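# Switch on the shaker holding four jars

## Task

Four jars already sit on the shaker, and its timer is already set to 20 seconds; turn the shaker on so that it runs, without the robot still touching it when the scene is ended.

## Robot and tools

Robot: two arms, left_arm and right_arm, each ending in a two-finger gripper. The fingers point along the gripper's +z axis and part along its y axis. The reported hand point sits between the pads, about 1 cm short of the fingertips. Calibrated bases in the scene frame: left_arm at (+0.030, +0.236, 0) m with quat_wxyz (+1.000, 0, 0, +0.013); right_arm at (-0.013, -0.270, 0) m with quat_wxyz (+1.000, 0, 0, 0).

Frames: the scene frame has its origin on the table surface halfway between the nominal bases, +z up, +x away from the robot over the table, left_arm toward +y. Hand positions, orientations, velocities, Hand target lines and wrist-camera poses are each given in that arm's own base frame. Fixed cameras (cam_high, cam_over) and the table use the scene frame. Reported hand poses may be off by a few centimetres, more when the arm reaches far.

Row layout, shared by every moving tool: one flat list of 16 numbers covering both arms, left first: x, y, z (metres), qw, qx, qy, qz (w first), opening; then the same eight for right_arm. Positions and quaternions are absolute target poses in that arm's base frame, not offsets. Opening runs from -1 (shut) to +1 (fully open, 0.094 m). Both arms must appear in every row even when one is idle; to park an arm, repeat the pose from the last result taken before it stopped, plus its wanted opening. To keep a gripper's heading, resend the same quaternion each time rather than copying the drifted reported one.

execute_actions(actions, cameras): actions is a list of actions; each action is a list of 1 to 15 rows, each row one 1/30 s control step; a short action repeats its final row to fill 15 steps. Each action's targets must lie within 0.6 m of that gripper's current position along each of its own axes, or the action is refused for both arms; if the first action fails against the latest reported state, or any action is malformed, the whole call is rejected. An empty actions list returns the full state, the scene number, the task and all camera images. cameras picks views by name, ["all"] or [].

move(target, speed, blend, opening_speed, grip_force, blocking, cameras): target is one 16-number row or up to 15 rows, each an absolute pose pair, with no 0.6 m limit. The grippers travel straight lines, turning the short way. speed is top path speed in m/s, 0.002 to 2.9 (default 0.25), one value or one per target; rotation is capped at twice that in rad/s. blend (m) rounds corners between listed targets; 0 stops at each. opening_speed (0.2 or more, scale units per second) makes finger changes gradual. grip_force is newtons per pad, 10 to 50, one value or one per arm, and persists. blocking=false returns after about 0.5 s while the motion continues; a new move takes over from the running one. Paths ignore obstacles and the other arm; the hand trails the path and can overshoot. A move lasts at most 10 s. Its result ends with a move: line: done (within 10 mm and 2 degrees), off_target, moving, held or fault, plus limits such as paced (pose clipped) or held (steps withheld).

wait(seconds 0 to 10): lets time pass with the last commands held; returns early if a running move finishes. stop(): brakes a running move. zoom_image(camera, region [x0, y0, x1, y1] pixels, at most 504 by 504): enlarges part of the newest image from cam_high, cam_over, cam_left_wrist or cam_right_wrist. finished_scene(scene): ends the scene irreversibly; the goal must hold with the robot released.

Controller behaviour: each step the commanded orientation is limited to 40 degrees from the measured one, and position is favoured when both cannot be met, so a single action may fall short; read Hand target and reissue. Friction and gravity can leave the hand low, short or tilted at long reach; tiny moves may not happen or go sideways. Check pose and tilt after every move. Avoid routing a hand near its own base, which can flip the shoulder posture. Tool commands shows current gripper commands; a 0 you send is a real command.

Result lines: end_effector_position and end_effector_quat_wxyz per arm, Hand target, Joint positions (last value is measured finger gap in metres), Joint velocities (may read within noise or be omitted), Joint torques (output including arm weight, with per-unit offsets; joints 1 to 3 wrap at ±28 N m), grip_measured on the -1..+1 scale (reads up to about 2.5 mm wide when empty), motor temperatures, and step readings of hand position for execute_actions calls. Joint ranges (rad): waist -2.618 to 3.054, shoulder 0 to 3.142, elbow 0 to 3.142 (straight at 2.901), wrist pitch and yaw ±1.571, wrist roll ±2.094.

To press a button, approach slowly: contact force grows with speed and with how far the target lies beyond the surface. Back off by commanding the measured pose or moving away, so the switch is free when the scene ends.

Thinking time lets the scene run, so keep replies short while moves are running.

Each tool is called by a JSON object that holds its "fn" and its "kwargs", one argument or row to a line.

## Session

{"fn": "execute_actions", "kwargs": {
  "actions": []
}}

{"fn": "zoom_image", "kwargs": {
  "camera": "cam_over",
  "region": [280, 335, 450, 435]
}}

Scene clock: 0.00 s.
left_arm: end_effector_position=(+0.2579, -0.1330, +0.2589) grip_measured=+1.000 end_effector_quat_wxyz=(+0.458, +0.243, +0.848, -0.108) | right_arm: end_effector_position=(+0.2366, +0.0838, +0.1735) grip_measured=+1.000 end_effector_quat_wxyz=(+0.377, -0.092, +0.918, +0.082)
Joint positions: left_arm=[-0.443 0.855 0.956 -0.693 0.056 0.086 0.094] | right_arm=[0.365 0.757 0.729 -0.752 0.035 0.15 0.094]
Joint velocities: within noise
Joint torques (N m): no reading
Motor temperatures (°C): left_arm=[30 41 43 37 30 28 29] | right_arm=[30 43 44 37 31 32 29]
Heat: left arm: 43 °C; right arm: 44 °C.
Hand target: left_arm +0.2602, -0.1342, +0.2701; +0.474, +0.241, +0.840, -0.110 | right_arm +0.2360, +0.0835, +0.1752; +0.376, -0.092, +0.918, +0.082
Tool commands: left_gripper/opening=+1.0 right_gripper/opening=+1.0
camera_calibration:
cam_left_wrist: T_world_to_cam=[[-0.534144, -0.845298, -0.0127403, 0.0267609], [-0.746814, 0.478867, -0.46147, 0.421538], [0.396181, -0.236977, -0.887064, 0.188345], [0, 0, 0, 1]] pos_world=[0.254486, -0.134606, 0.361942]
cam_right_wrist: T_world_to_cam=[[0.231943, -0.970808, -0.0611089, 0.0373818], [-0.944374, -0.20968, -0.253362, 0.32783], [0.233153, 0.116475, -0.965439, 0.195663], [0, 0, 0, 1]] pos_world=[0.255305, 0.08224, 0.274245]

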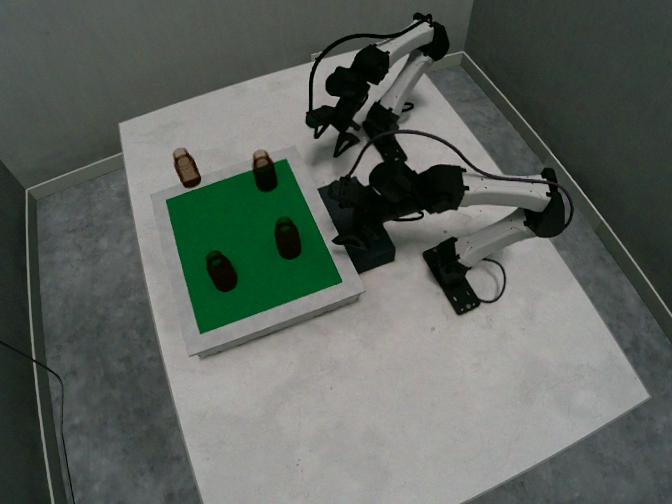

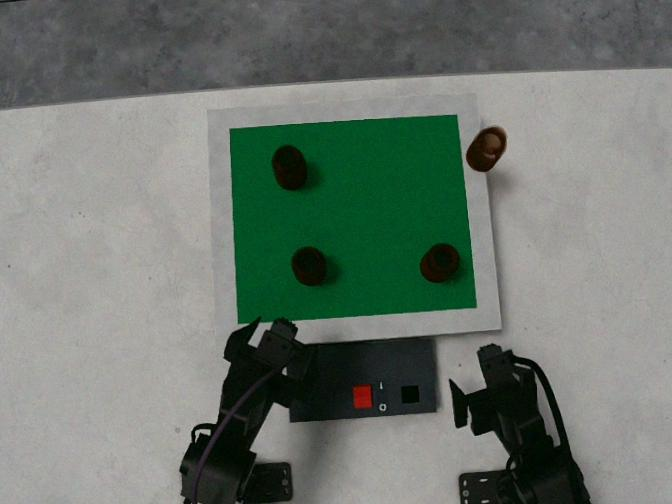

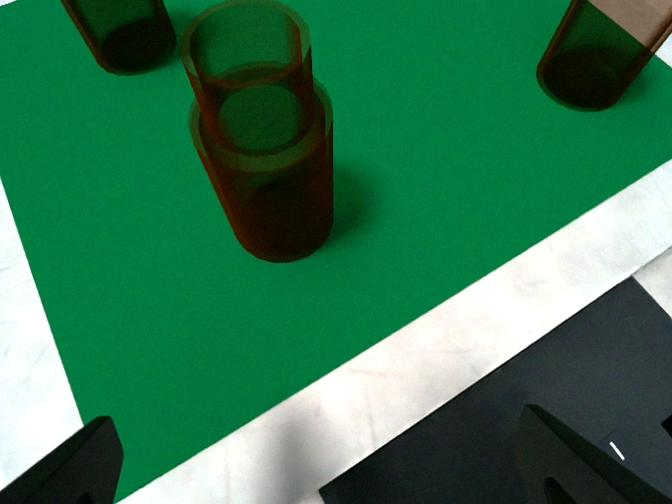

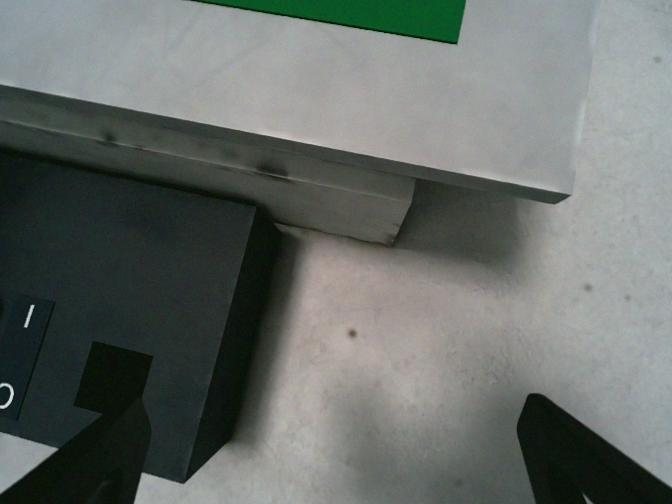

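Scaled by 2.965.

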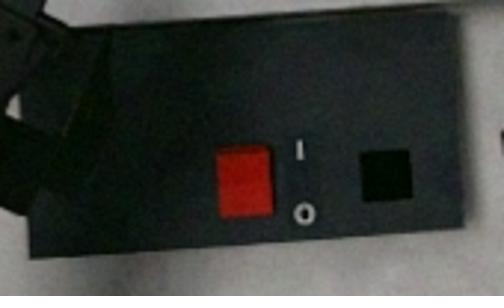

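{"fn": "zoom_image", "kwargs": {
  "camera": "cam_over",
  "region": [400, 90, 560, 210]
}}

{"fn": "zoom_image", "kwargs": {
  "camera": "cam_high",
  "region": [140, 130, 300, 250]
}}

Scaled by 3.150.

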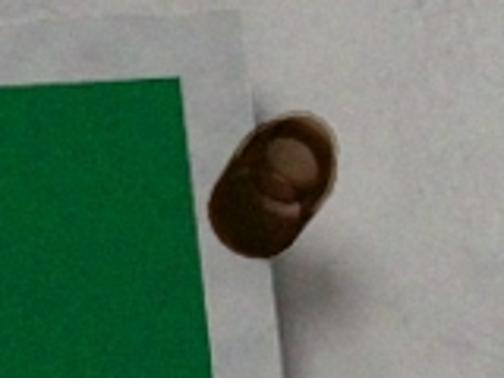

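Scaled by 3.150.

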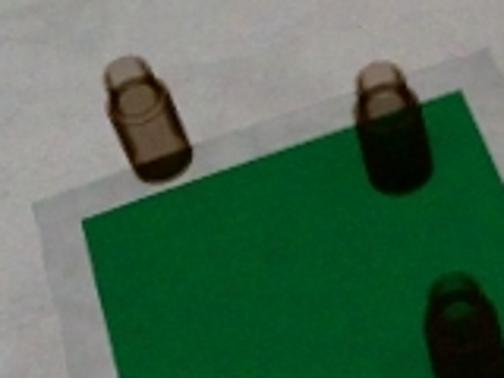

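{"fn": "move", "kwargs": {
  "target": [0.2980,0.0012,0.2537,0.616,0.015,0.783,-0.090,1,0.44,0.022,0.35,0.383,0,0.924,0,1],
  "cameras": ["all"],
  "speed": 0.3
}}

{"fn": "zoom_image", "kwargs": {
  "camera": "cam_right_wrist",
  "region": [130, 0, 630, 504]
}}

Scene clock: 5.90 s.
left_arm: end_effector_position=(+0.2948, +0.0025, +0.2475) grip_measured=+1.000 end_effector_quat_wxyz=(+0.605, +0.012, +0.792, -0.083) | right_arm: end_effector_position=(+0.4369, +0.0251, +0.3531) grip_measured=+1.000 end_effector_quat_wxyz=(+0.390, +0.000, +0.921, +0.007)
Joint positions: left_arm=[0.213 0.655 0.564 -0.182 0.352 -0.025 0.094] | right_arm=[0.073 1.713 2.114 -1.171 0.039 0.057 0.094]
Joint torques (N m): left_arm=[1.05 0.34 7.02 2.71 0.26 -0.11] | right_arm=[-0.7 -5.85 7.82 2.11 0 -0.1]
Heat: left arm: 44 °C; right arm: 45 °C.
Hand target: left_arm +0.2976, +0.0012, +0.2537; +0.616, +0.015, +0.783, -0.090 | right_arm +0.4399, +0.0220, +0.3499; +0.383, +0.000, +0.924, +0.000
Off the commanded pose: left_arm 0.007 m, 2 deg | right_arm 0.005 m, 1 deg.
move: done
camera_calibration:
cam_left_wrist: T_world_to_cam=[[-0.152268, -0.979154, 0.134432, 0.0121801], [-0.691087, 0.00824509, -0.722725, 0.428302], [0.70655, -0.202952, -0.677936, 0.0523563], [0, 0, 0, 1]] pos_world=[0.260857, 0.0190207, 0.343402]
cam_right_wrist: T_world_to_cam=[[0.00545613, -0.99996, 0.00707487, 0.0205585], [-0.963885, -0.00714285, -0.266222, 0.55817], [0.266262, -0.00536682, -0.963886, 0.317264], [0, 0, 0, 1]] pos_world=[0.453425, 0.0262473, 0.454258]

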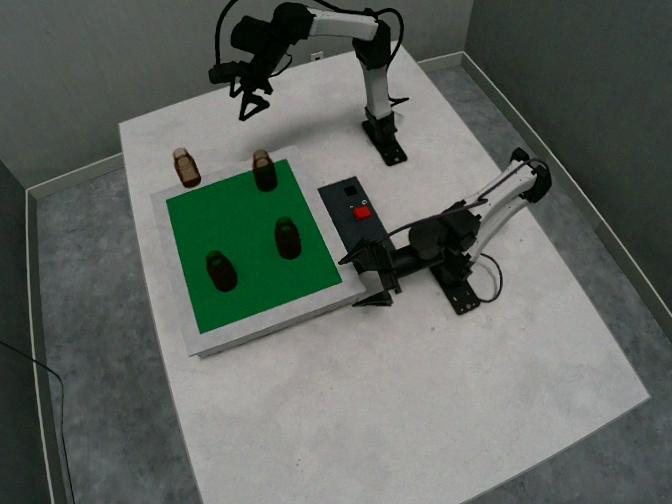

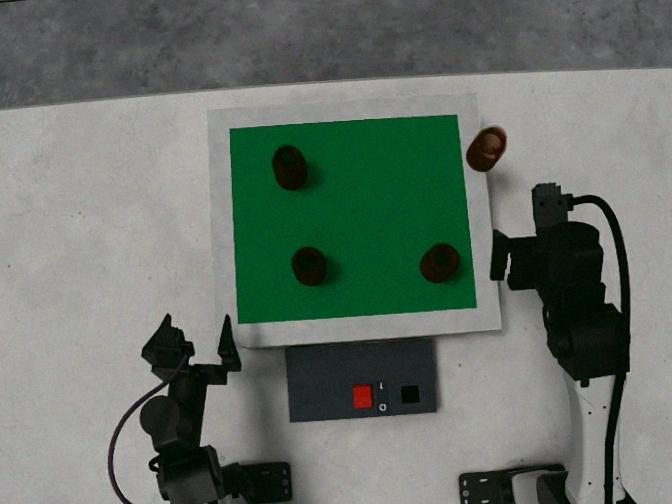

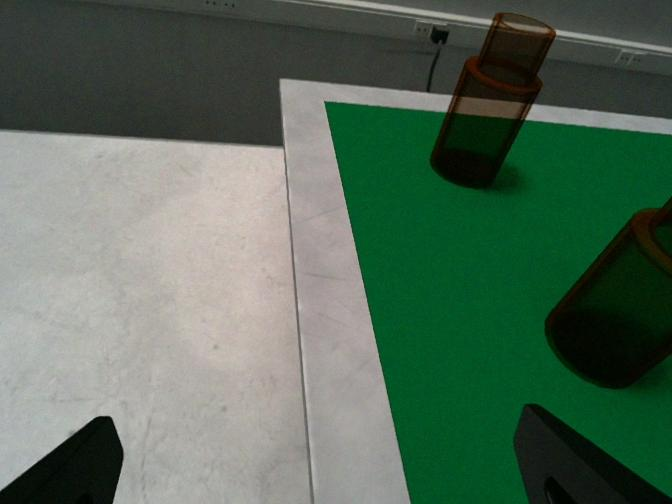

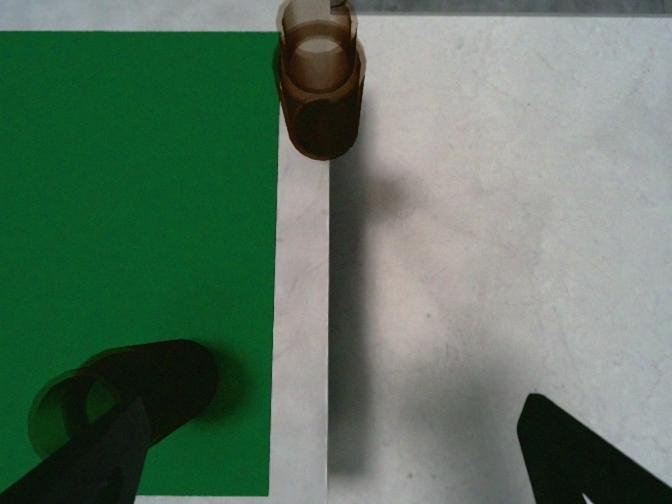

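Scaled by 1.000.

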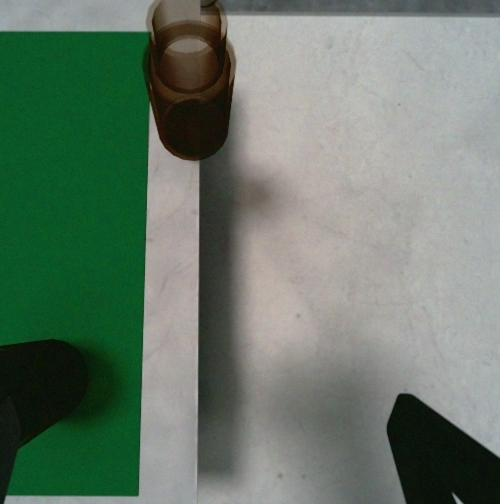

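{"fn": "move", "kwargs": {
  "target": [0.2980,0.0012,0.2537,0.616,0.015,0.783,-0.090,1,0.51,0.03,0.36,0.4226,0,0.9063,0,1],
  "cameras": ["cam_right_wrist","cam_over"],
  "speed": 0.15
}}

Scene clock: 15.97 s.
left_arm: end_effector_position=(+0.2954, +0.0026, +0.2467) grip_measured=+1.000 end_effector_quat_wxyz=(+0.604, +0.011, +0.793, -0.083) | right_arm: end_effector_position=(+0.5064, +0.0281, +0.3665) grip_measured=+1.000 end_effector_quat_wxyz=(+0.431, +0.004, +0.902, +0.005)
Joint positions: left_arm=[0.213 0.659 0.564 -0.181 0.352 -0.026 0.094] | right_arm=[0.073 1.981 2.462 -1.162 0.051 0.057 0.094]
Joint torques (N m): left_arm=[1.13 0.01 7.05 2.71 0.24 -0.13] | right_arm=[0.39 -8.06 7.56 2.22 -0.01 -0.09]
Motor temperatures (°C): left_arm=[30 40 45 43 30 28 29] | right_arm=[30 44 47 41 31 31 29]
Heat: left arm: 45 °C; right arm: 47 °C.
Hand target: left_arm +0.2977, +0.0011, +0.2538; +0.616, +0.015, +0.783, -0.090 | right_arm +0.5098, +0.0300, +0.3601; +0.424, +0.000, +0.906, +0.000
Off the commanded pose: left_arm 0.008 m, 2 deg | right_arm 0.008 m, 1 deg.
move: done
camera_calibration:
cam_right_wrist: T_world_to_cam=[[-0.0041044, -0.999956, 0.00841546, 0.0275144], [-0.935936, 0.000877845, -0.352168, 0.645911], [0.352145, -0.00932178, -0.935899, 0.258025], [0, 0, 0, 1]] pos_world=[0.513783, 0.0293514, 0.468722]
Images, in order (width x height): cam_over 672x504, cam_right_wrist 672x504.

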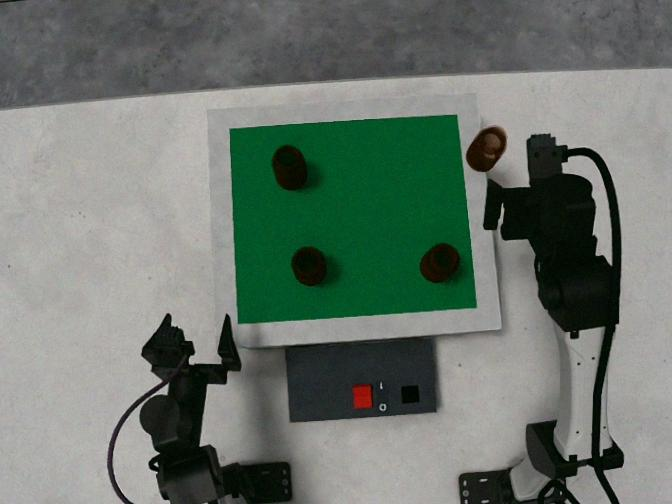

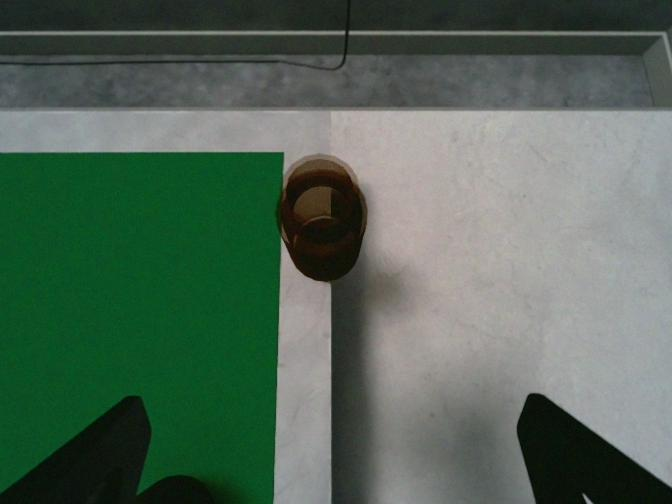

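{"fn": "move", "kwargs": {
  "target": [0.2980,0.0012,0.2537,0.616,0.015,0.783,-0.090,1,0.58,0.035,0.285,0.4226,0,0.9063,0,1],
  "cameras": ["cam_right_wrist","cam_high","cam_over"],
  "speed": 0.08
}}

{"fn": "zoom_image", "kwargs": {
  "camera": "cam_high",
  "region": [120, 60, 300, 200]
}}

Scene clock: 21.23 s.
left_arm: end_effector_position=(+0.2954, +0.0026, +0.2467) grip_measured=+1.000 end_effector_quat_wxyz=(+0.604, +0.011, +0.793, -0.083) | right_arm: end_effector_position=(+0.5742, +0.0331, +0.2970) grip_measured=+1.000 end_effector_quat_wxyz=(+0.430, +0.004, +0.903, +0.005)
Joint positions: left_arm=[0.213 0.659 0.564 -0.181 0.352 -0.026 0.094] | right_arm=[0.073 2.121 2.353 -0.914 0.051 0.057 0.094]
Joint torques (N m): left_arm=[1.1 0.02 7.02 2.72 0.25 -0.13] | right_arm=[0.16 -10.25 6.67 2.54 0.01 -0.11]
Heat: left arm: 45 °C; right arm: 47 °C.
Hand target: left_arm +0.2977, +0.0011, +0.2538; +0.616, +0.015, +0.783, -0.090 | right_arm +0.5796, +0.0350, +0.2850; +0.423, +0.000, +0.906, +0.000
Off the commanded pose: left_arm 0.008 m, 2 deg | right_arm 0.013 m, 1 deg.
move: off_target (right_arm)
camera_calibration:
cam_right_wrist: T_world_to_cam=[[-0.00412359, -0.999955, 0.00851667, 0.0332489], [-0.936615, 0.000878363, -0.350359, 0.684749], [0.350336, -0.00942158, -0.936577, 0.170406], [0, 0, 0, 1]] pos_world=[0.581783, 0.0342515, 0.399223]
Images, in order (width x height): cam_high 672x504, cam_over 672x504, cam_right_wrist 672x504.

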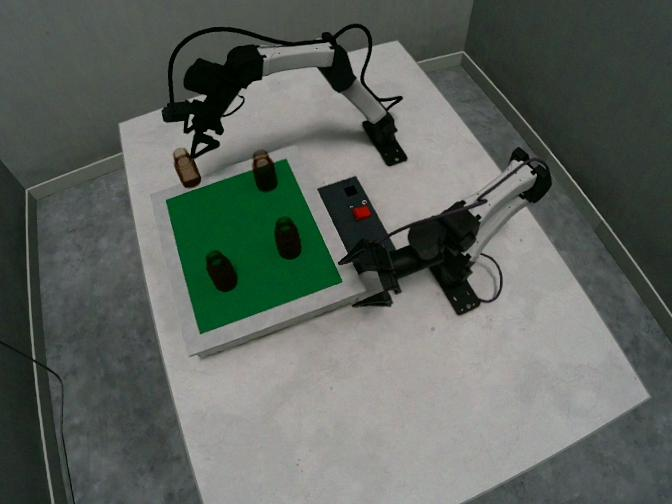

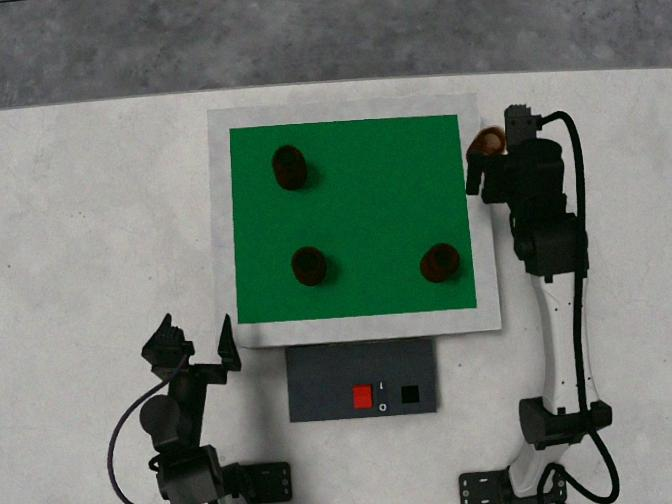

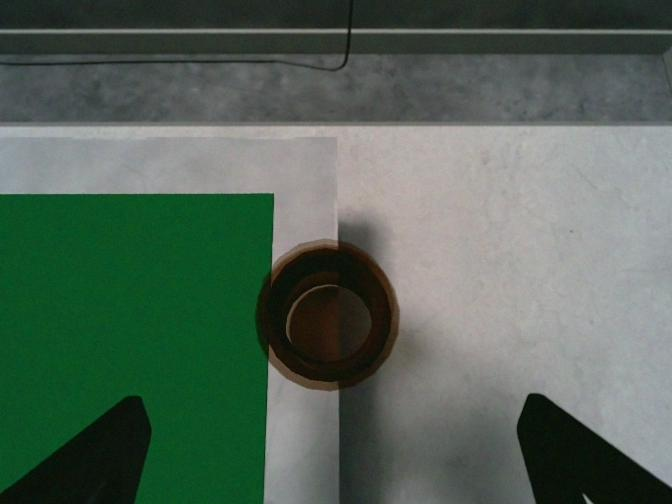

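Scaled by 2.800.

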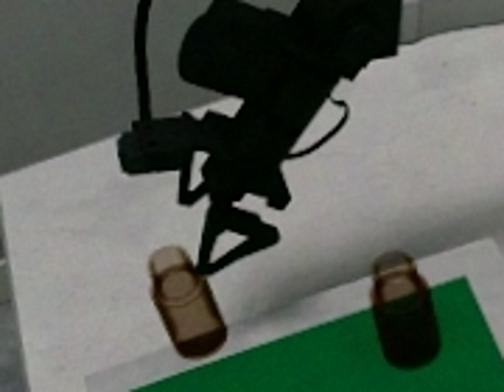

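{"fn": "move", "kwargs": {
  "target": [0.2980,0.0012,0.2537,0.616,0.015,0.783,-0.090,1,0.623,0.037,0.240,0.4226,0,0.9063,0,1],
  "cameras": ["cam_right_wrist","cam_high"],
  "speed": 0.06
}}

{"fn": "zoom_image", "kwargs": {
  "camera": "cam_high",
  "region": [120, 60, 300, 200]
}}

Scene clock: 26.20 s.
left_arm: end_effector_position=(+0.2954, +0.0026, +0.2467) grip_measured=+1.000 end_effector_quat_wxyz=(+0.604, +0.011, +0.793, -0.083) | right_arm: end_effector_position=(+0.6167, +0.0362, +0.2461) grip_measured=+1.000 end_effector_quat_wxyz=(+0.423, +0.004, +0.906, +0.004)
Joint positions: left_arm=[0.213 0.659 0.564 -0.181 0.352 -0.026 0.094] | right_arm=[0.073 2.286 2.421 -0.832 0.051 0.057 0.094]
Joint torques (N m): left_arm=[1.09 -0.01 7.01 2.73 0.26 -0.13] | right_arm=[0.09 -11.36 8.85 2.44 -0.02 -0.12]
Heat: left arm: 45 °C; right arm: 48 °C.
Hand target: left_arm +0.2977, +0.0011, +0.2538; +0.616, +0.015, +0.783, -0.090 | right_arm +0.6227, +0.0370, +0.2398; +0.423, +0.000, +0.906, +0.000
Off the commanded pose: left_arm 0.008 m, 2 deg | right_arm 0.009 m, 1 deg.
move: done
camera_calibration:
cam_right_wrist: T_world_to_cam=[[-0.00399392, -0.999945, 0.00974856, 0.0365545], [-0.941851, 0.000485901, -0.336029, 0.706398], [0.336006, -0.0105238, -0.941801, 0.118088], [0, 0, 0, 1]] pos_world=[0.62579, 0.037452, 0.34823]
Images, in order (width x height): cam_high 672x504, cam_right_wrist 672x504.

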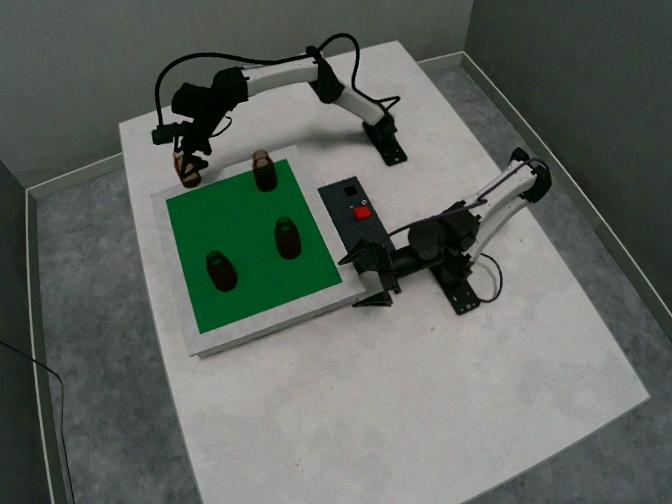

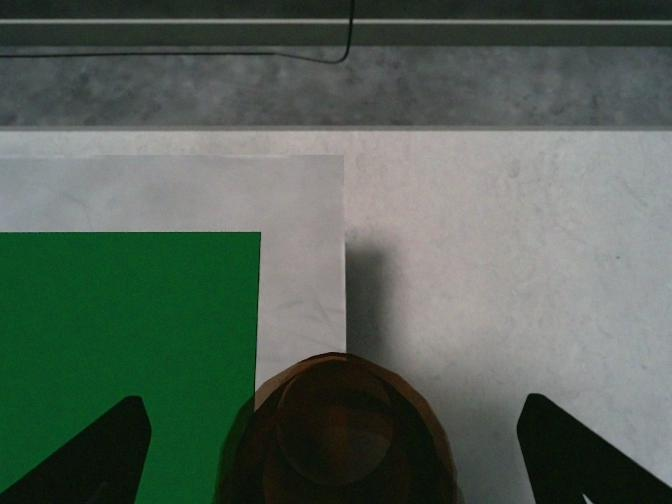

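Scaled by 2.800.

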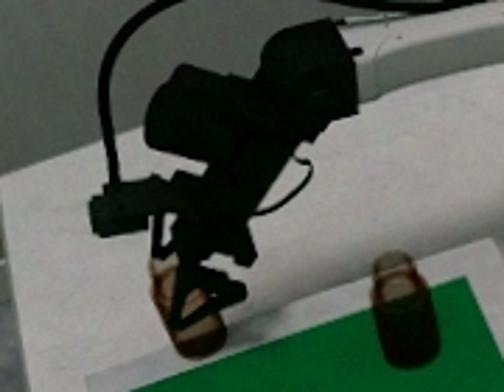

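{"fn": "move", "kwargs": {
  "target": [0.2980,0.0012,0.2537,0.616,0.015,0.783,-0.090,1,0.623,0.037,0.240,0.4226,0,0.9063,0,-0.15],
  "cameras": ["cam_right_wrist"],
  "grip_force": 20
}}

Scene clock: 31.27 s.
left_arm: end_effector_position=(+0.2954, +0.0026, +0.2467) grip_measured=+1.000 end_effector_quat_wxyz=(+0.604, +0.011, +0.793, -0.083) | right_arm: end_effector_position=(+0.6168, +0.0362, +0.2463) grip_measured=+0.157 end_effector_quat_wxyz=(+0.424, +0.004, +0.906, +0.004)
Joint positions: left_arm=[0.213 0.659 0.564 -0.181 0.352 -0.026 0.094] | right_arm=[0.073 2.286 2.421 -0.832 0.051 0.057 0.054]
Joint torques (N m): left_arm=[1.07 -0.06 7.01 2.72 0.25 -0.13] | right_arm=[-0.01 -11.28 8.73 2.44 -0.01 -0.12]
Motor temperatures (°C): left_arm=[30 40 46 46 30 28 29] | right_arm=[30 50 48 44 31 31 29]
Heat: left arm: 46 °C; right arm: 50 °C.
Hand target: left_arm +0.2977, +0.0011, +0.2538; +0.616, +0.015, +0.783, -0.090 | right_arm +0.6226, +0.0369, +0.2397; +0.423, +0.000, +0.906, +0.000
Off the commanded pose: left_arm 0.008 m, 2 deg | right_arm 0.009 m, 1 deg.
grip_force (N): 20, 20
move: done
camera_calibration:
cam_right_wrist: T_world_to_cam=[[-0.00396744, -0.999946, 0.00965215, 0.0366705], [-0.941596, 0.000485429, -0.336745, 0.706521], [0.336722, -0.0104244, -0.941546, 0.117642], [0, 0, 0, 1]] pos_world=[0.62579, 0.0375519, 0.348329]
Images, in order (width x height): cam_right_wrist 672x504.

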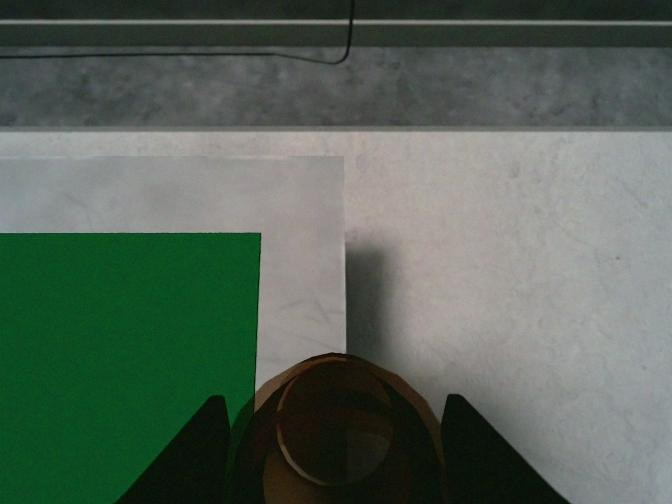

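{"fn": "move", "kwargs": {
  "target": [0.2980,0.0012,0.2537,0.616,0.015,0.783,-0.090,1,0.620,0.037,0.275,0.4226,0,0.9063,0,-0.15],
  "cameras": ["cam_right_wrist","cam_high"],
  "speed": 0.06
}}

{"fn": "zoom_image", "kwargs": {
  "camera": "cam_high",
  "region": [120, 60, 300, 200]
}}

Scene clock: 33.30 s.
left_arm: end_effector_position=(+0.2954, +0.0026, +0.2467) grip_measured=+1.000 end_effector_quat_wxyz=(+0.604, +0.011, +0.793, -0.083) | right_arm: end_effector_position=(+0.6139, +0.0360, +0.2726) grip_measured=+0.155 end_effector_quat_wxyz=(+0.422, +0.003, +0.907, +0.004)
Joint positions: left_arm=[0.213 0.659 0.564 -0.181 0.352 -0.026 0.094] | right_arm=[0.073 2.442 2.833 -1.093 0.051 0.056 0.054]
Joint torques (N m): left_arm=[1.05 -0.02 7.06 2.73 0.25 -0.14] | right_arm=[0.01 -12.31 8.58 2.58 -0.02 -0.11]
Heat: left arm: 46 °C; right arm: 51 °C.
Hand target: left_arm +0.2977, +0.0011, +0.2538; +0.616, +0.015, +0.783, -0.090 | right_arm +0.6193, +0.0369, +0.2746; +0.432, +0.000, +0.902, +0.001
Off the commanded pose: left_arm 0.008 m, 2 deg | right_arm 0.007 m, 1 deg.
elbow stopped short (right arm): the move would have taken joint 3 (elbow) straighter than the controller allows.
grip_force (N): 20, 20
move: done
camera_calibration:
cam_right_wrist: T_world_to_cam=[[-0.0034066, -0.999938, 0.0105999, 0.035502], [-0.943124, -0.000311037, -0.332442, 0.712396], [0.332424, -0.0111295, -0.943064, 0.14652], [0, 0, 0, 1]] pos_world=[0.623292, 0.0373521, 0.374632]
Images, in order (width x height): cam_high 672x504, cam_right_wrist 672x504.

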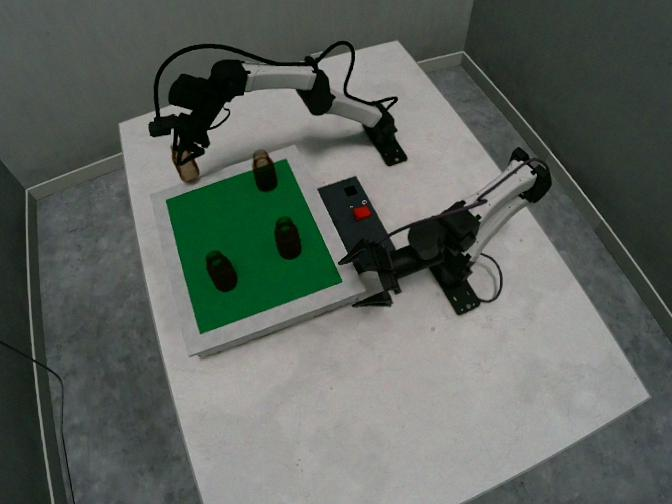

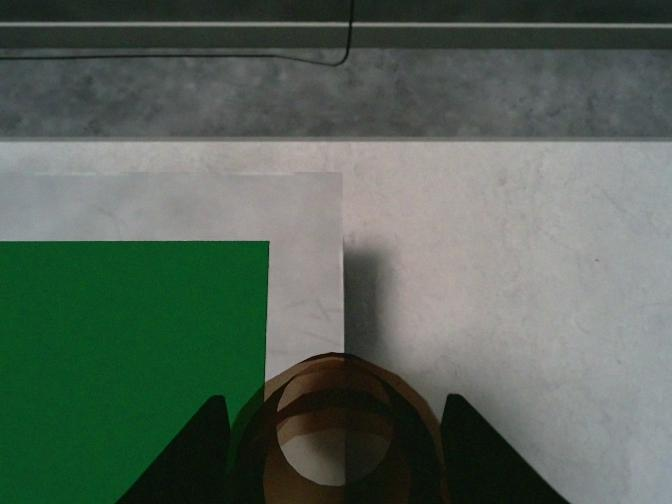

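Scaled by 2.800.

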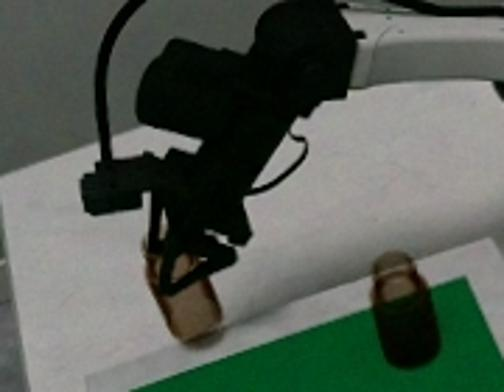

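{"fn": "move", "kwargs": {
  "target": [0.2980,0.0012,0.2537,0.616,0.015,0.783,-0.090,1,0.61,0.117,0.275,0.4126,-0.1962,0.8848,0.0915,-0.15],
  "cameras": ["cam_right_wrist","cam_high","cam_over"],
  "speed": 0.08
}}

{"fn": "zoom_image", "kwargs": {
  "camera": "cam_high",
  "region": [120, 60, 300, 200]
}}

Scene clock: 39.83 s.
left_arm: end_effector_position=(+0.2954, +0.0026, +0.2467) grip_measured=+1.000 end_effector_quat_wxyz=(+0.604, +0.011, +0.793, -0.083) | right_arm: end_effector_position=(+0.6025, +0.1105, +0.2746) grip_measured=+0.155 end_effector_quat_wxyz=(+0.420, -0.182, +0.885, +0.086)
Joint positions: left_arm=[0.213 0.659 0.564 -0.181 0.352 -0.026 0.094] | right_arm=[0.119 2.442 2.833 -1.096 -0.22 -0.185 0.054]
Joint torques (N m): left_arm=[1.09 -0.03 7.04 2.73 0.26 -0.13] | right_arm=[0.18 -11.59 8.58 2.62 -0.4 -0.12]
Motor temperatures (°C): left_arm=[30 40 46 47 30 28 29] | right_arm=[30 55 50 44 31 31 29]
Heat: left arm: 47 °C; right arm: 55 °C.
Hand target: left_arm +0.2977, +0.0011, +0.2538; +0.616, +0.015, +0.783, -0.090 | right_arm +0.6090, +0.1168, +0.2745; +0.431, -0.192, +0.877, +0.091
Off the commanded pose: left_arm 0.008 m, 2 deg | right_arm 0.010 m, 2 deg.
elbow stopped short (right arm): the move would have taken joint 3 (elbow) straighter than the controller allows.
grip_force (N): 20, 20
move: done
camera_calibration:
cam_right_wrist: T_world_to_cam=[[0.393213, -0.919184, 0.0220061, -0.140969], [-0.859013, -0.375796, -0.347668, 0.697382], [0.327841, 0.117804, -0.937359, 0.139934], [0, 0, 0, 1]] pos_world=[0.608615, 0.116012, 0.376728]
Images, in order (width x height): cam_high 672x504, cam_over 672x504, cam_right_wrist 672x504.

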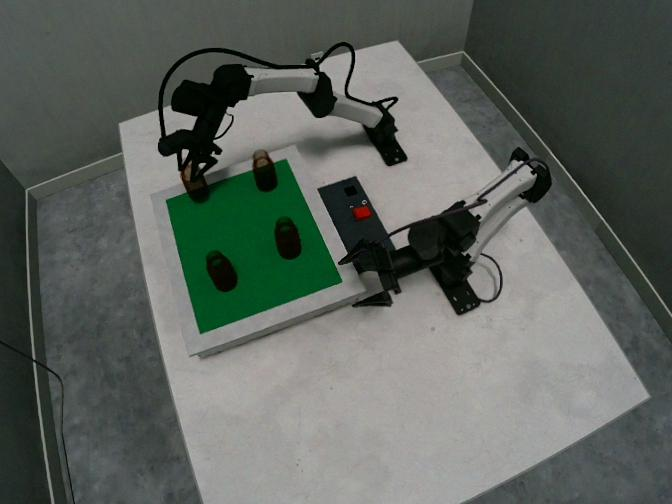

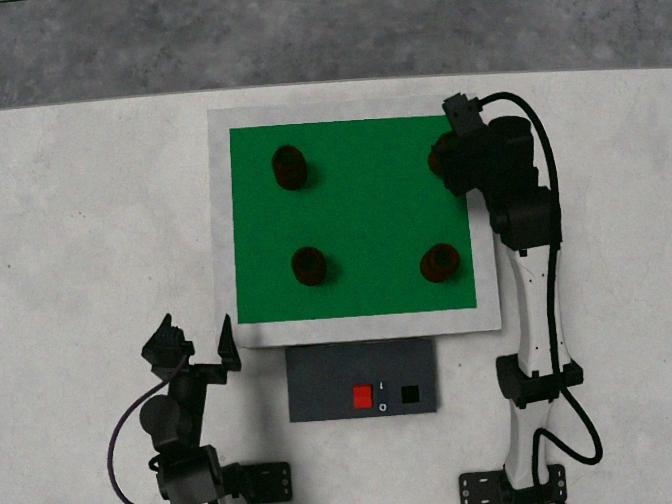

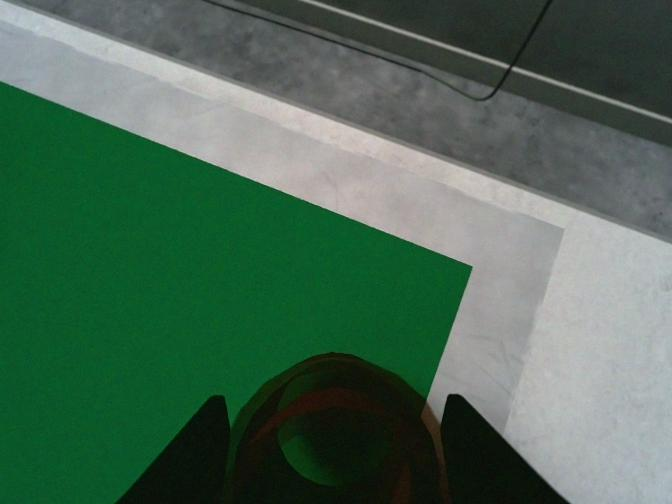

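Scaled by 2.800.

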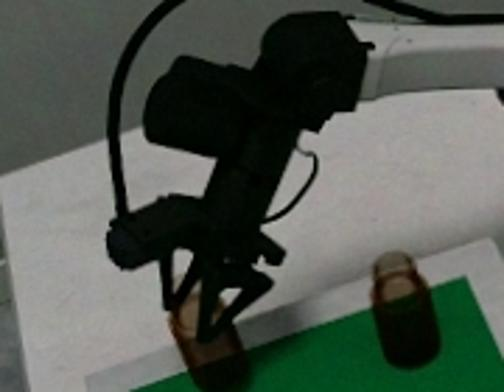

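{"fn": "move", "kwargs": {
  "target": [
    [0.2980,0.0012,0.2537,0.616,0.015,0.783,-0.090,1,0.6,0.147,0.275,0.4050,-0.1962,0.8880,0.0915,-0.15],
    [0.2980,0.0012,0.2537,0.616,0.015,0.783,-0.090,1,0.6,0.147,0.250,0.4050,-0.1962,0.8880,0.0915,-0.15]
  ],
  "cameras": ["cam_right_wrist","cam_high","cam_over"],
  "speed": 0.06
}}

{"fn": "zoom_image", "kwargs": {
  "camera": "cam_high",
  "region": [120, 60, 300, 200]
}}

Scene clock: 43.20 s.
left_arm: end_effector_position=(+0.2954, +0.0026, +0.2467) grip_measured=+1.000 end_effector_quat_wxyz=(+0.604, +0.011, +0.793, -0.083) | right_arm: end_effector_position=(+0.6058, +0.1489, +0.2457) grip_measured=+0.155 end_effector_quat_wxyz=(+0.407, -0.198, +0.887, +0.094)
Joint positions: left_arm=[0.213 0.659 0.564 -0.181 0.352 -0.026 0.094] | right_arm=[0.187 2.418 2.672 -0.98 -0.196 -0.165 0.054]
Joint torques (N m): left_arm=[1.1 -0.06 7.01 2.72 0.26 -0.13] | right_arm=[-0.23 -16.53 4.78 2.24 -0.18 0.01]
Motor temperatures (°C): left_arm=[30 40 46 47 30 28 29] | right_arm=[30 57 50 45 31 31 29]
Heat: left arm: 47 °C; right arm: 57 °C.
Hand target: left_arm +0.2977, +0.0011, +0.2538; +0.616, +0.015, +0.783, -0.090 | right_arm +0.6002, +0.1470, +0.2499; +0.404, -0.196, +0.889, +0.092
Off the commanded pose: left_arm 0.008 m, 2 deg | right_arm 0.007 m, 0 deg.
elbow stopped short (right arm): the move would have taken joint 3 (elbow) straighter than the controller allows.
grip_force (N): 20, 20
move: done
camera_calibration:
cam_right_wrist: T_world_to_cam=[[0.427022, -0.904099, 0.0160585, -0.127648], [-0.852989, -0.408649, -0.324678, 0.700226], [0.300103, 0.124947, -0.945688, 0.125135], [0, 0, 0, 1]] pos_world=[0.61424, 0.155104, 0.347736]
Images, in order (width x height): cam_high 672x504, cam_over 672x504, cam_right_wrist 672x504.

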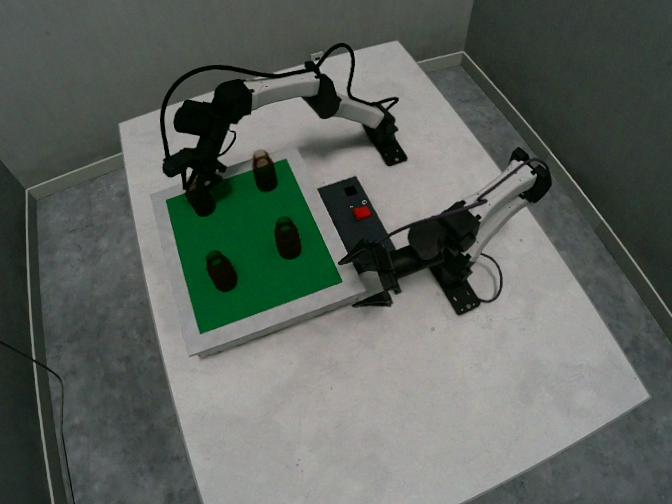

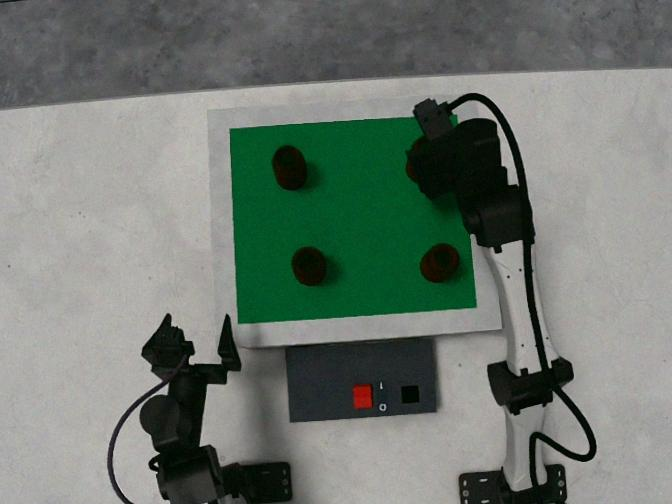

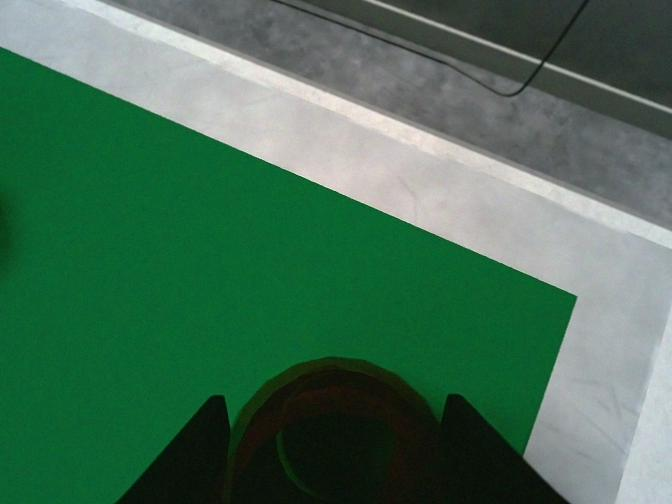

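Scaled by 2.800.

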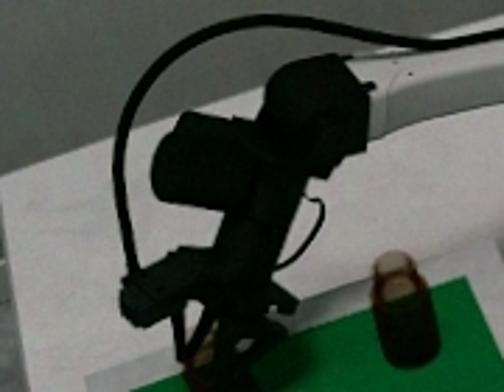

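{"fn": "move", "kwargs": {
  "target": [
    [0.2980,0.0012,0.2537,0.616,0.015,0.783,-0.090,1,0.6,0.147,0.2475,0.4050,-0.1962,0.8880,0.0915,-0.15],
    [0.2980,0.0012,0.2537,0.616,0.015,0.783,-0.090,1,0.6,0.147,0.2475,0.4050,-0.1962,0.8880,0.0915,0.85]
  ],
  "cameras": ["cam_right_wrist"],
  "speed": 0.03,
  "opening_speed": 0.5
}}

Scene clock: 47.03 s.
left_arm: end_effector_position=(+0.2954, +0.0026, +0.2467) grip_measured=+1.000 end_effector_quat_wxyz=(+0.604, +0.011, +0.793, -0.083) | right_arm: end_effector_position=(+0.6052, +0.1489, +0.2390) grip_measured=+0.847 end_effector_quat_wxyz=(+0.403, -0.198, +0.888, +0.094)
Joint positions: left_arm=[0.213 0.659 0.564 -0.181 0.352 -0.026 0.094] | right_arm=[0.187 2.395 2.607 -0.946 -0.197 -0.165 0.087]
Joint torques (N m): left_arm=[1.05 -0.03 7.02 2.73 0.25 -0.13] | right_arm=[-0.16 -16.42 5.82 2.21 -0.2 -0.01]
Motor temperatures (°C): left_arm=[30 40 47 47 30 28 29] | right_arm=[30 59 50 45 31 31 29]
Heat: left arm: 47 °C; right arm: 59 °C.
Hand target: left_arm +0.2977, +0.0011, +0.2538; +0.616, +0.015, +0.783, -0.090 | right_arm +0.6002, +0.1471, +0.2473; +0.405, -0.196, +0.888, +0.092
Off the commanded pose: left_arm 0.008 m, 2 deg | right_arm 0.010 m, 0 deg.
grip_force (N): 20, 20
move: done
camera_calibration:
cam_right_wrist: T_world_to_cam=[[0.427373, -0.903974, 0.0134985, -0.12694], [-0.855795, -0.409319, -0.316344, 0.697274], [0.291492, 0.123645, -0.948549, 0.124977], [0, 0, 0, 1]] pos_world=[0.614544, 0.155205, 0.340839]
Images, in order (width x height): cam_right_wrist 672x504.

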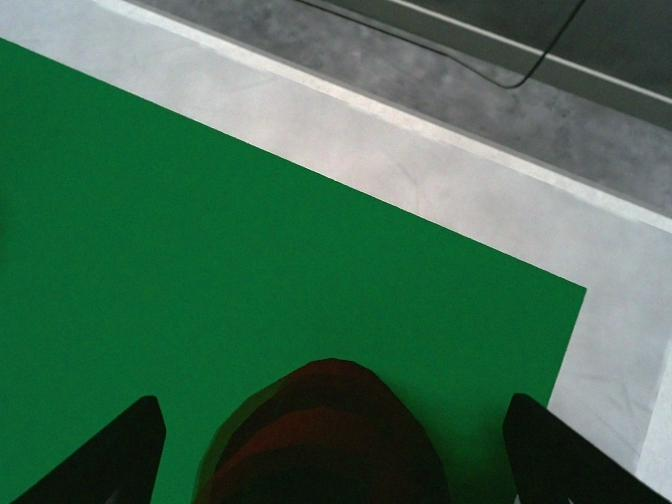

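{"fn": "move", "kwargs": {
  "target": [
    [0.2980,0.0012,0.2537,0.616,0.015,0.783,-0.090,1,0.51,0.105,0.345,0.4050,-0.1962,0.8880,0.0915,0.85],
    [0.2980,0.0012,0.2537,0.616,0.015,0.783,-0.090,1,0.40,0.0,0.38,0.3827,0,0.9239,0,0.85]
  ],
  "cameras": ["all"],
  "speed": [0.08,0.25],
  "blend": [0.02,0]
}}

Scene clock: 51.47 s.
left_arm: end_effector_position=(+0.2954, +0.0026, +0.2467) grip_measured=+1.000 end_effector_quat_wxyz=(+0.604, +0.011, +0.793, -0.083) | right_arm: end_effector_position=(+0.4088, +0.0036, +0.3782) grip_measured=+0.847 end_effector_quat_wxyz=(+0.385, -0.008, +0.923, +0.004)
Joint positions: left_arm=[0.213 0.659 0.564 -0.181 0.352 -0.026 0.094] | right_arm=[0.005 1.696 2.235 -1.319 -0.01 -0.009 0.087]
Joint torques (N m): left_arm=[1.03 -0.01 7.01 2.72 0.26 -0.13] | right_arm=[-0.79 -8.98 4.71 2.14 -0.02 0.08]
Motor temperatures (°C): left_arm=[30 40 47 47 30 28 29] | right_arm=[30 61 50 45 31 31 29]
Heat: left arm: 47 °C; right arm: 61 °C.
Hand target: left_arm +0.2977, +0.0011, +0.2538; +0.616, +0.015, +0.783, -0.090 | right_arm +0.4002, +0.0001, +0.3799; +0.383, +0.000, +0.924, +0.000
Off the commanded pose: left_arm 0.008 m, 2 deg | right_arm 0.010 m, 1 deg.
grip_force (N): 20, 20
move: done
camera_calibration:
cam_left_wrist: T_world_to_cam=[[-0.15212, -0.978967, 0.135952, 0.0120571], [-0.693263, 0.00764754, -0.720644, 0.428211], [0.704447, -0.203875, -0.679845, 0.0524409], [0, 0, 0, 1]] pos_world=[0.261755, 0.0192202, 0.3426]
cam_right_wrist: T_world_to_cam=[[0.018056, -0.999636, 0.0200502, -0.0109588], [-0.966408, -0.0225909, -0.256018, 0.53483], [0.256378, -0.0147541, -0.966464, 0.353887], [0, 0, 0, 1]] pos_world=[0.426333, 0.00634877, 0.479165]

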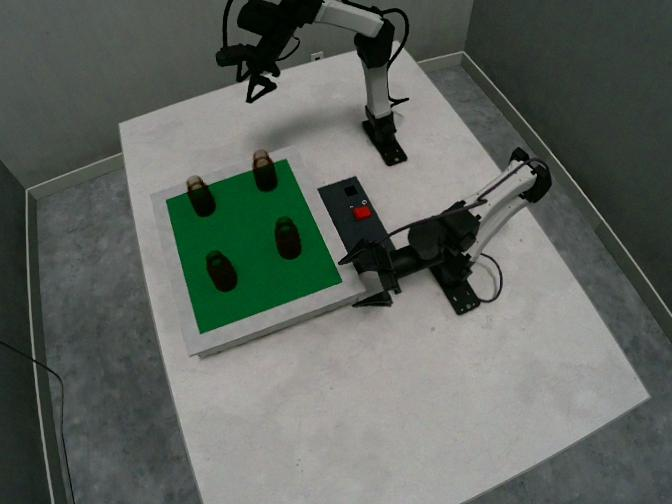

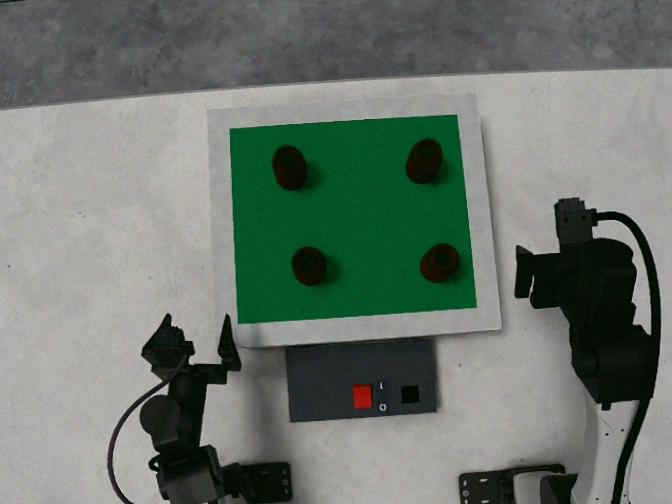

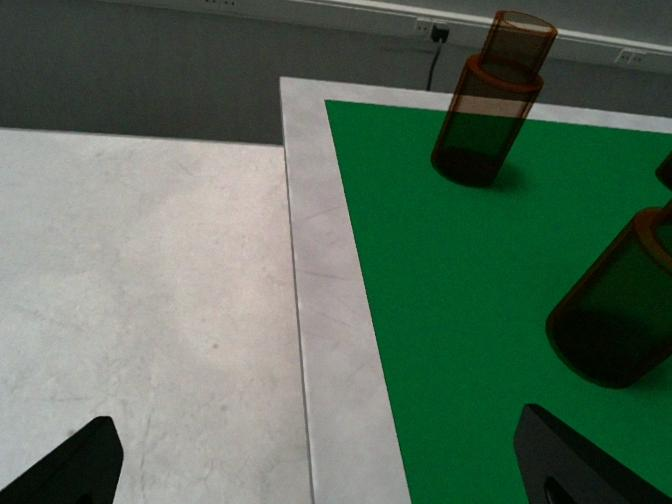

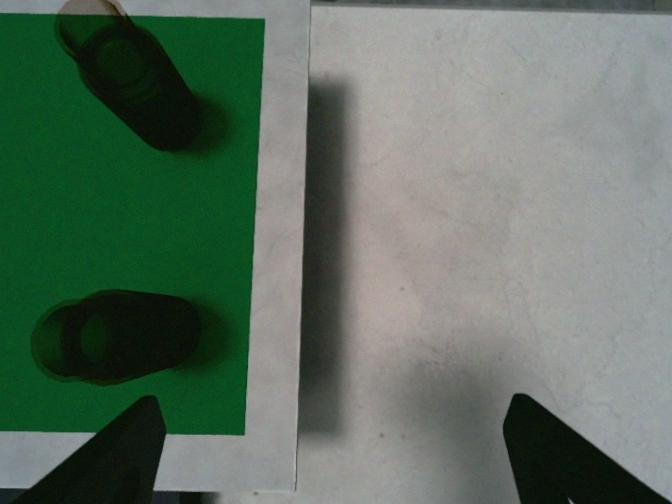

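{"fn": "move", "kwargs": {
  "target": [
    [0.2980,0.0012,0.2537,0.616,0.015,0.783,-0.090,1,0.27,0.05,0.32,0.2,0,0.98,0,-1],
    [0.2980,0.0012,0.2537,0.616,0.015,0.783,-0.090,1,0.212,0.285,0.15,0,-0.462,0.887,0,-1],
    [0.2980,0.0012,0.2537,0.616,0.015,0.783,-0.090,1,0.214,0.289,0.115,0,-0.462,0.887,0,-1]
  ],
  "cameras": ["cam_right_wrist"],
  "speed": [0.3,0.3,0.08],
  "blend": [0.04,0.0,0],
  "grip_force": 50
}}

{"fn": "zoom_image", "kwargs": {
  "camera": "cam_right_wrist",
  "region": [210, 204, 460, 454]
}}

Scene clock: 57.47 s.
left_arm: end_effector_position=(+0.2954, +0.0026, +0.2467) grip_measured=+1.000 end_effector_quat_wxyz=(+0.604, +0.011, +0.793, -0.083) | right_arm: end_effector_position=(+0.2177, +0.2899, +0.1254) grip_measured=-0.986 end_effector_quat_wxyz=(+0.018, -0.457, +0.889, +0.005)
Joint positions: left_arm=[0.213 0.659 0.564 -0.181 0.352 -0.026 0.094] | right_arm=[0.93 1.884 1.678 -1.328 0.008 -0.02 0.001]
Joint torques (N m): left_arm=[1.07 -0.01 6.99 2.73 0.25 -0.13] | right_arm=[-0.05 -7.61 5.38 0.52 -0.24 -0.11]
Motor temperatures (°C): left_arm=[30 40 47 48 30 28 29] | right_arm=[30 60 49 44 31 31 29]
Heat: left arm: 48 °C; right arm: 60 °C.
Hand target: left_arm +0.2977, +0.0011, +0.2538; +0.616, +0.015, +0.783, -0.090 | right_arm +0.2140, +0.2888, +0.1152; +0.000, -0.462, +0.887, +0.000
Off the commanded pose: left_arm 0.008 m, 2 deg | right_arm 0.011 m, 2 deg.
move: off_target (right_arm)
camera_calibration:
cam_right_wrist: T_world_to_cam=[[0.821503, -0.569726, 0.0233456, -0.0162246], [-0.510536, -0.716688, 0.475091, 0.30218], [-0.25394, -0.402208, -0.879627, 0.375364], [0, 0, 0, 1]] pos_world=[0.262922, 0.358299, 0.186996]
Images, in order (width x height): cam_right_wrist 672x504.

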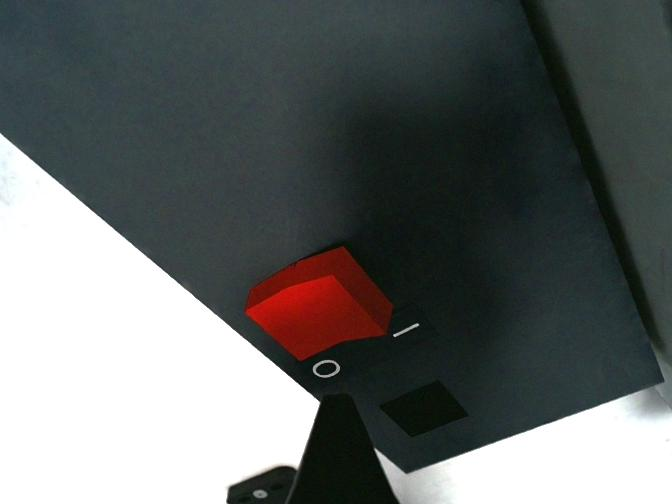

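Scaled by 2.016.

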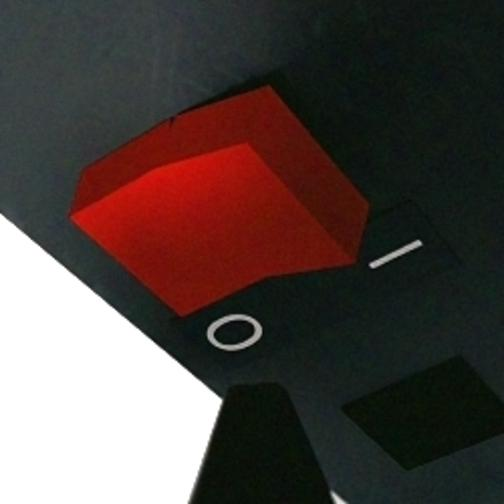

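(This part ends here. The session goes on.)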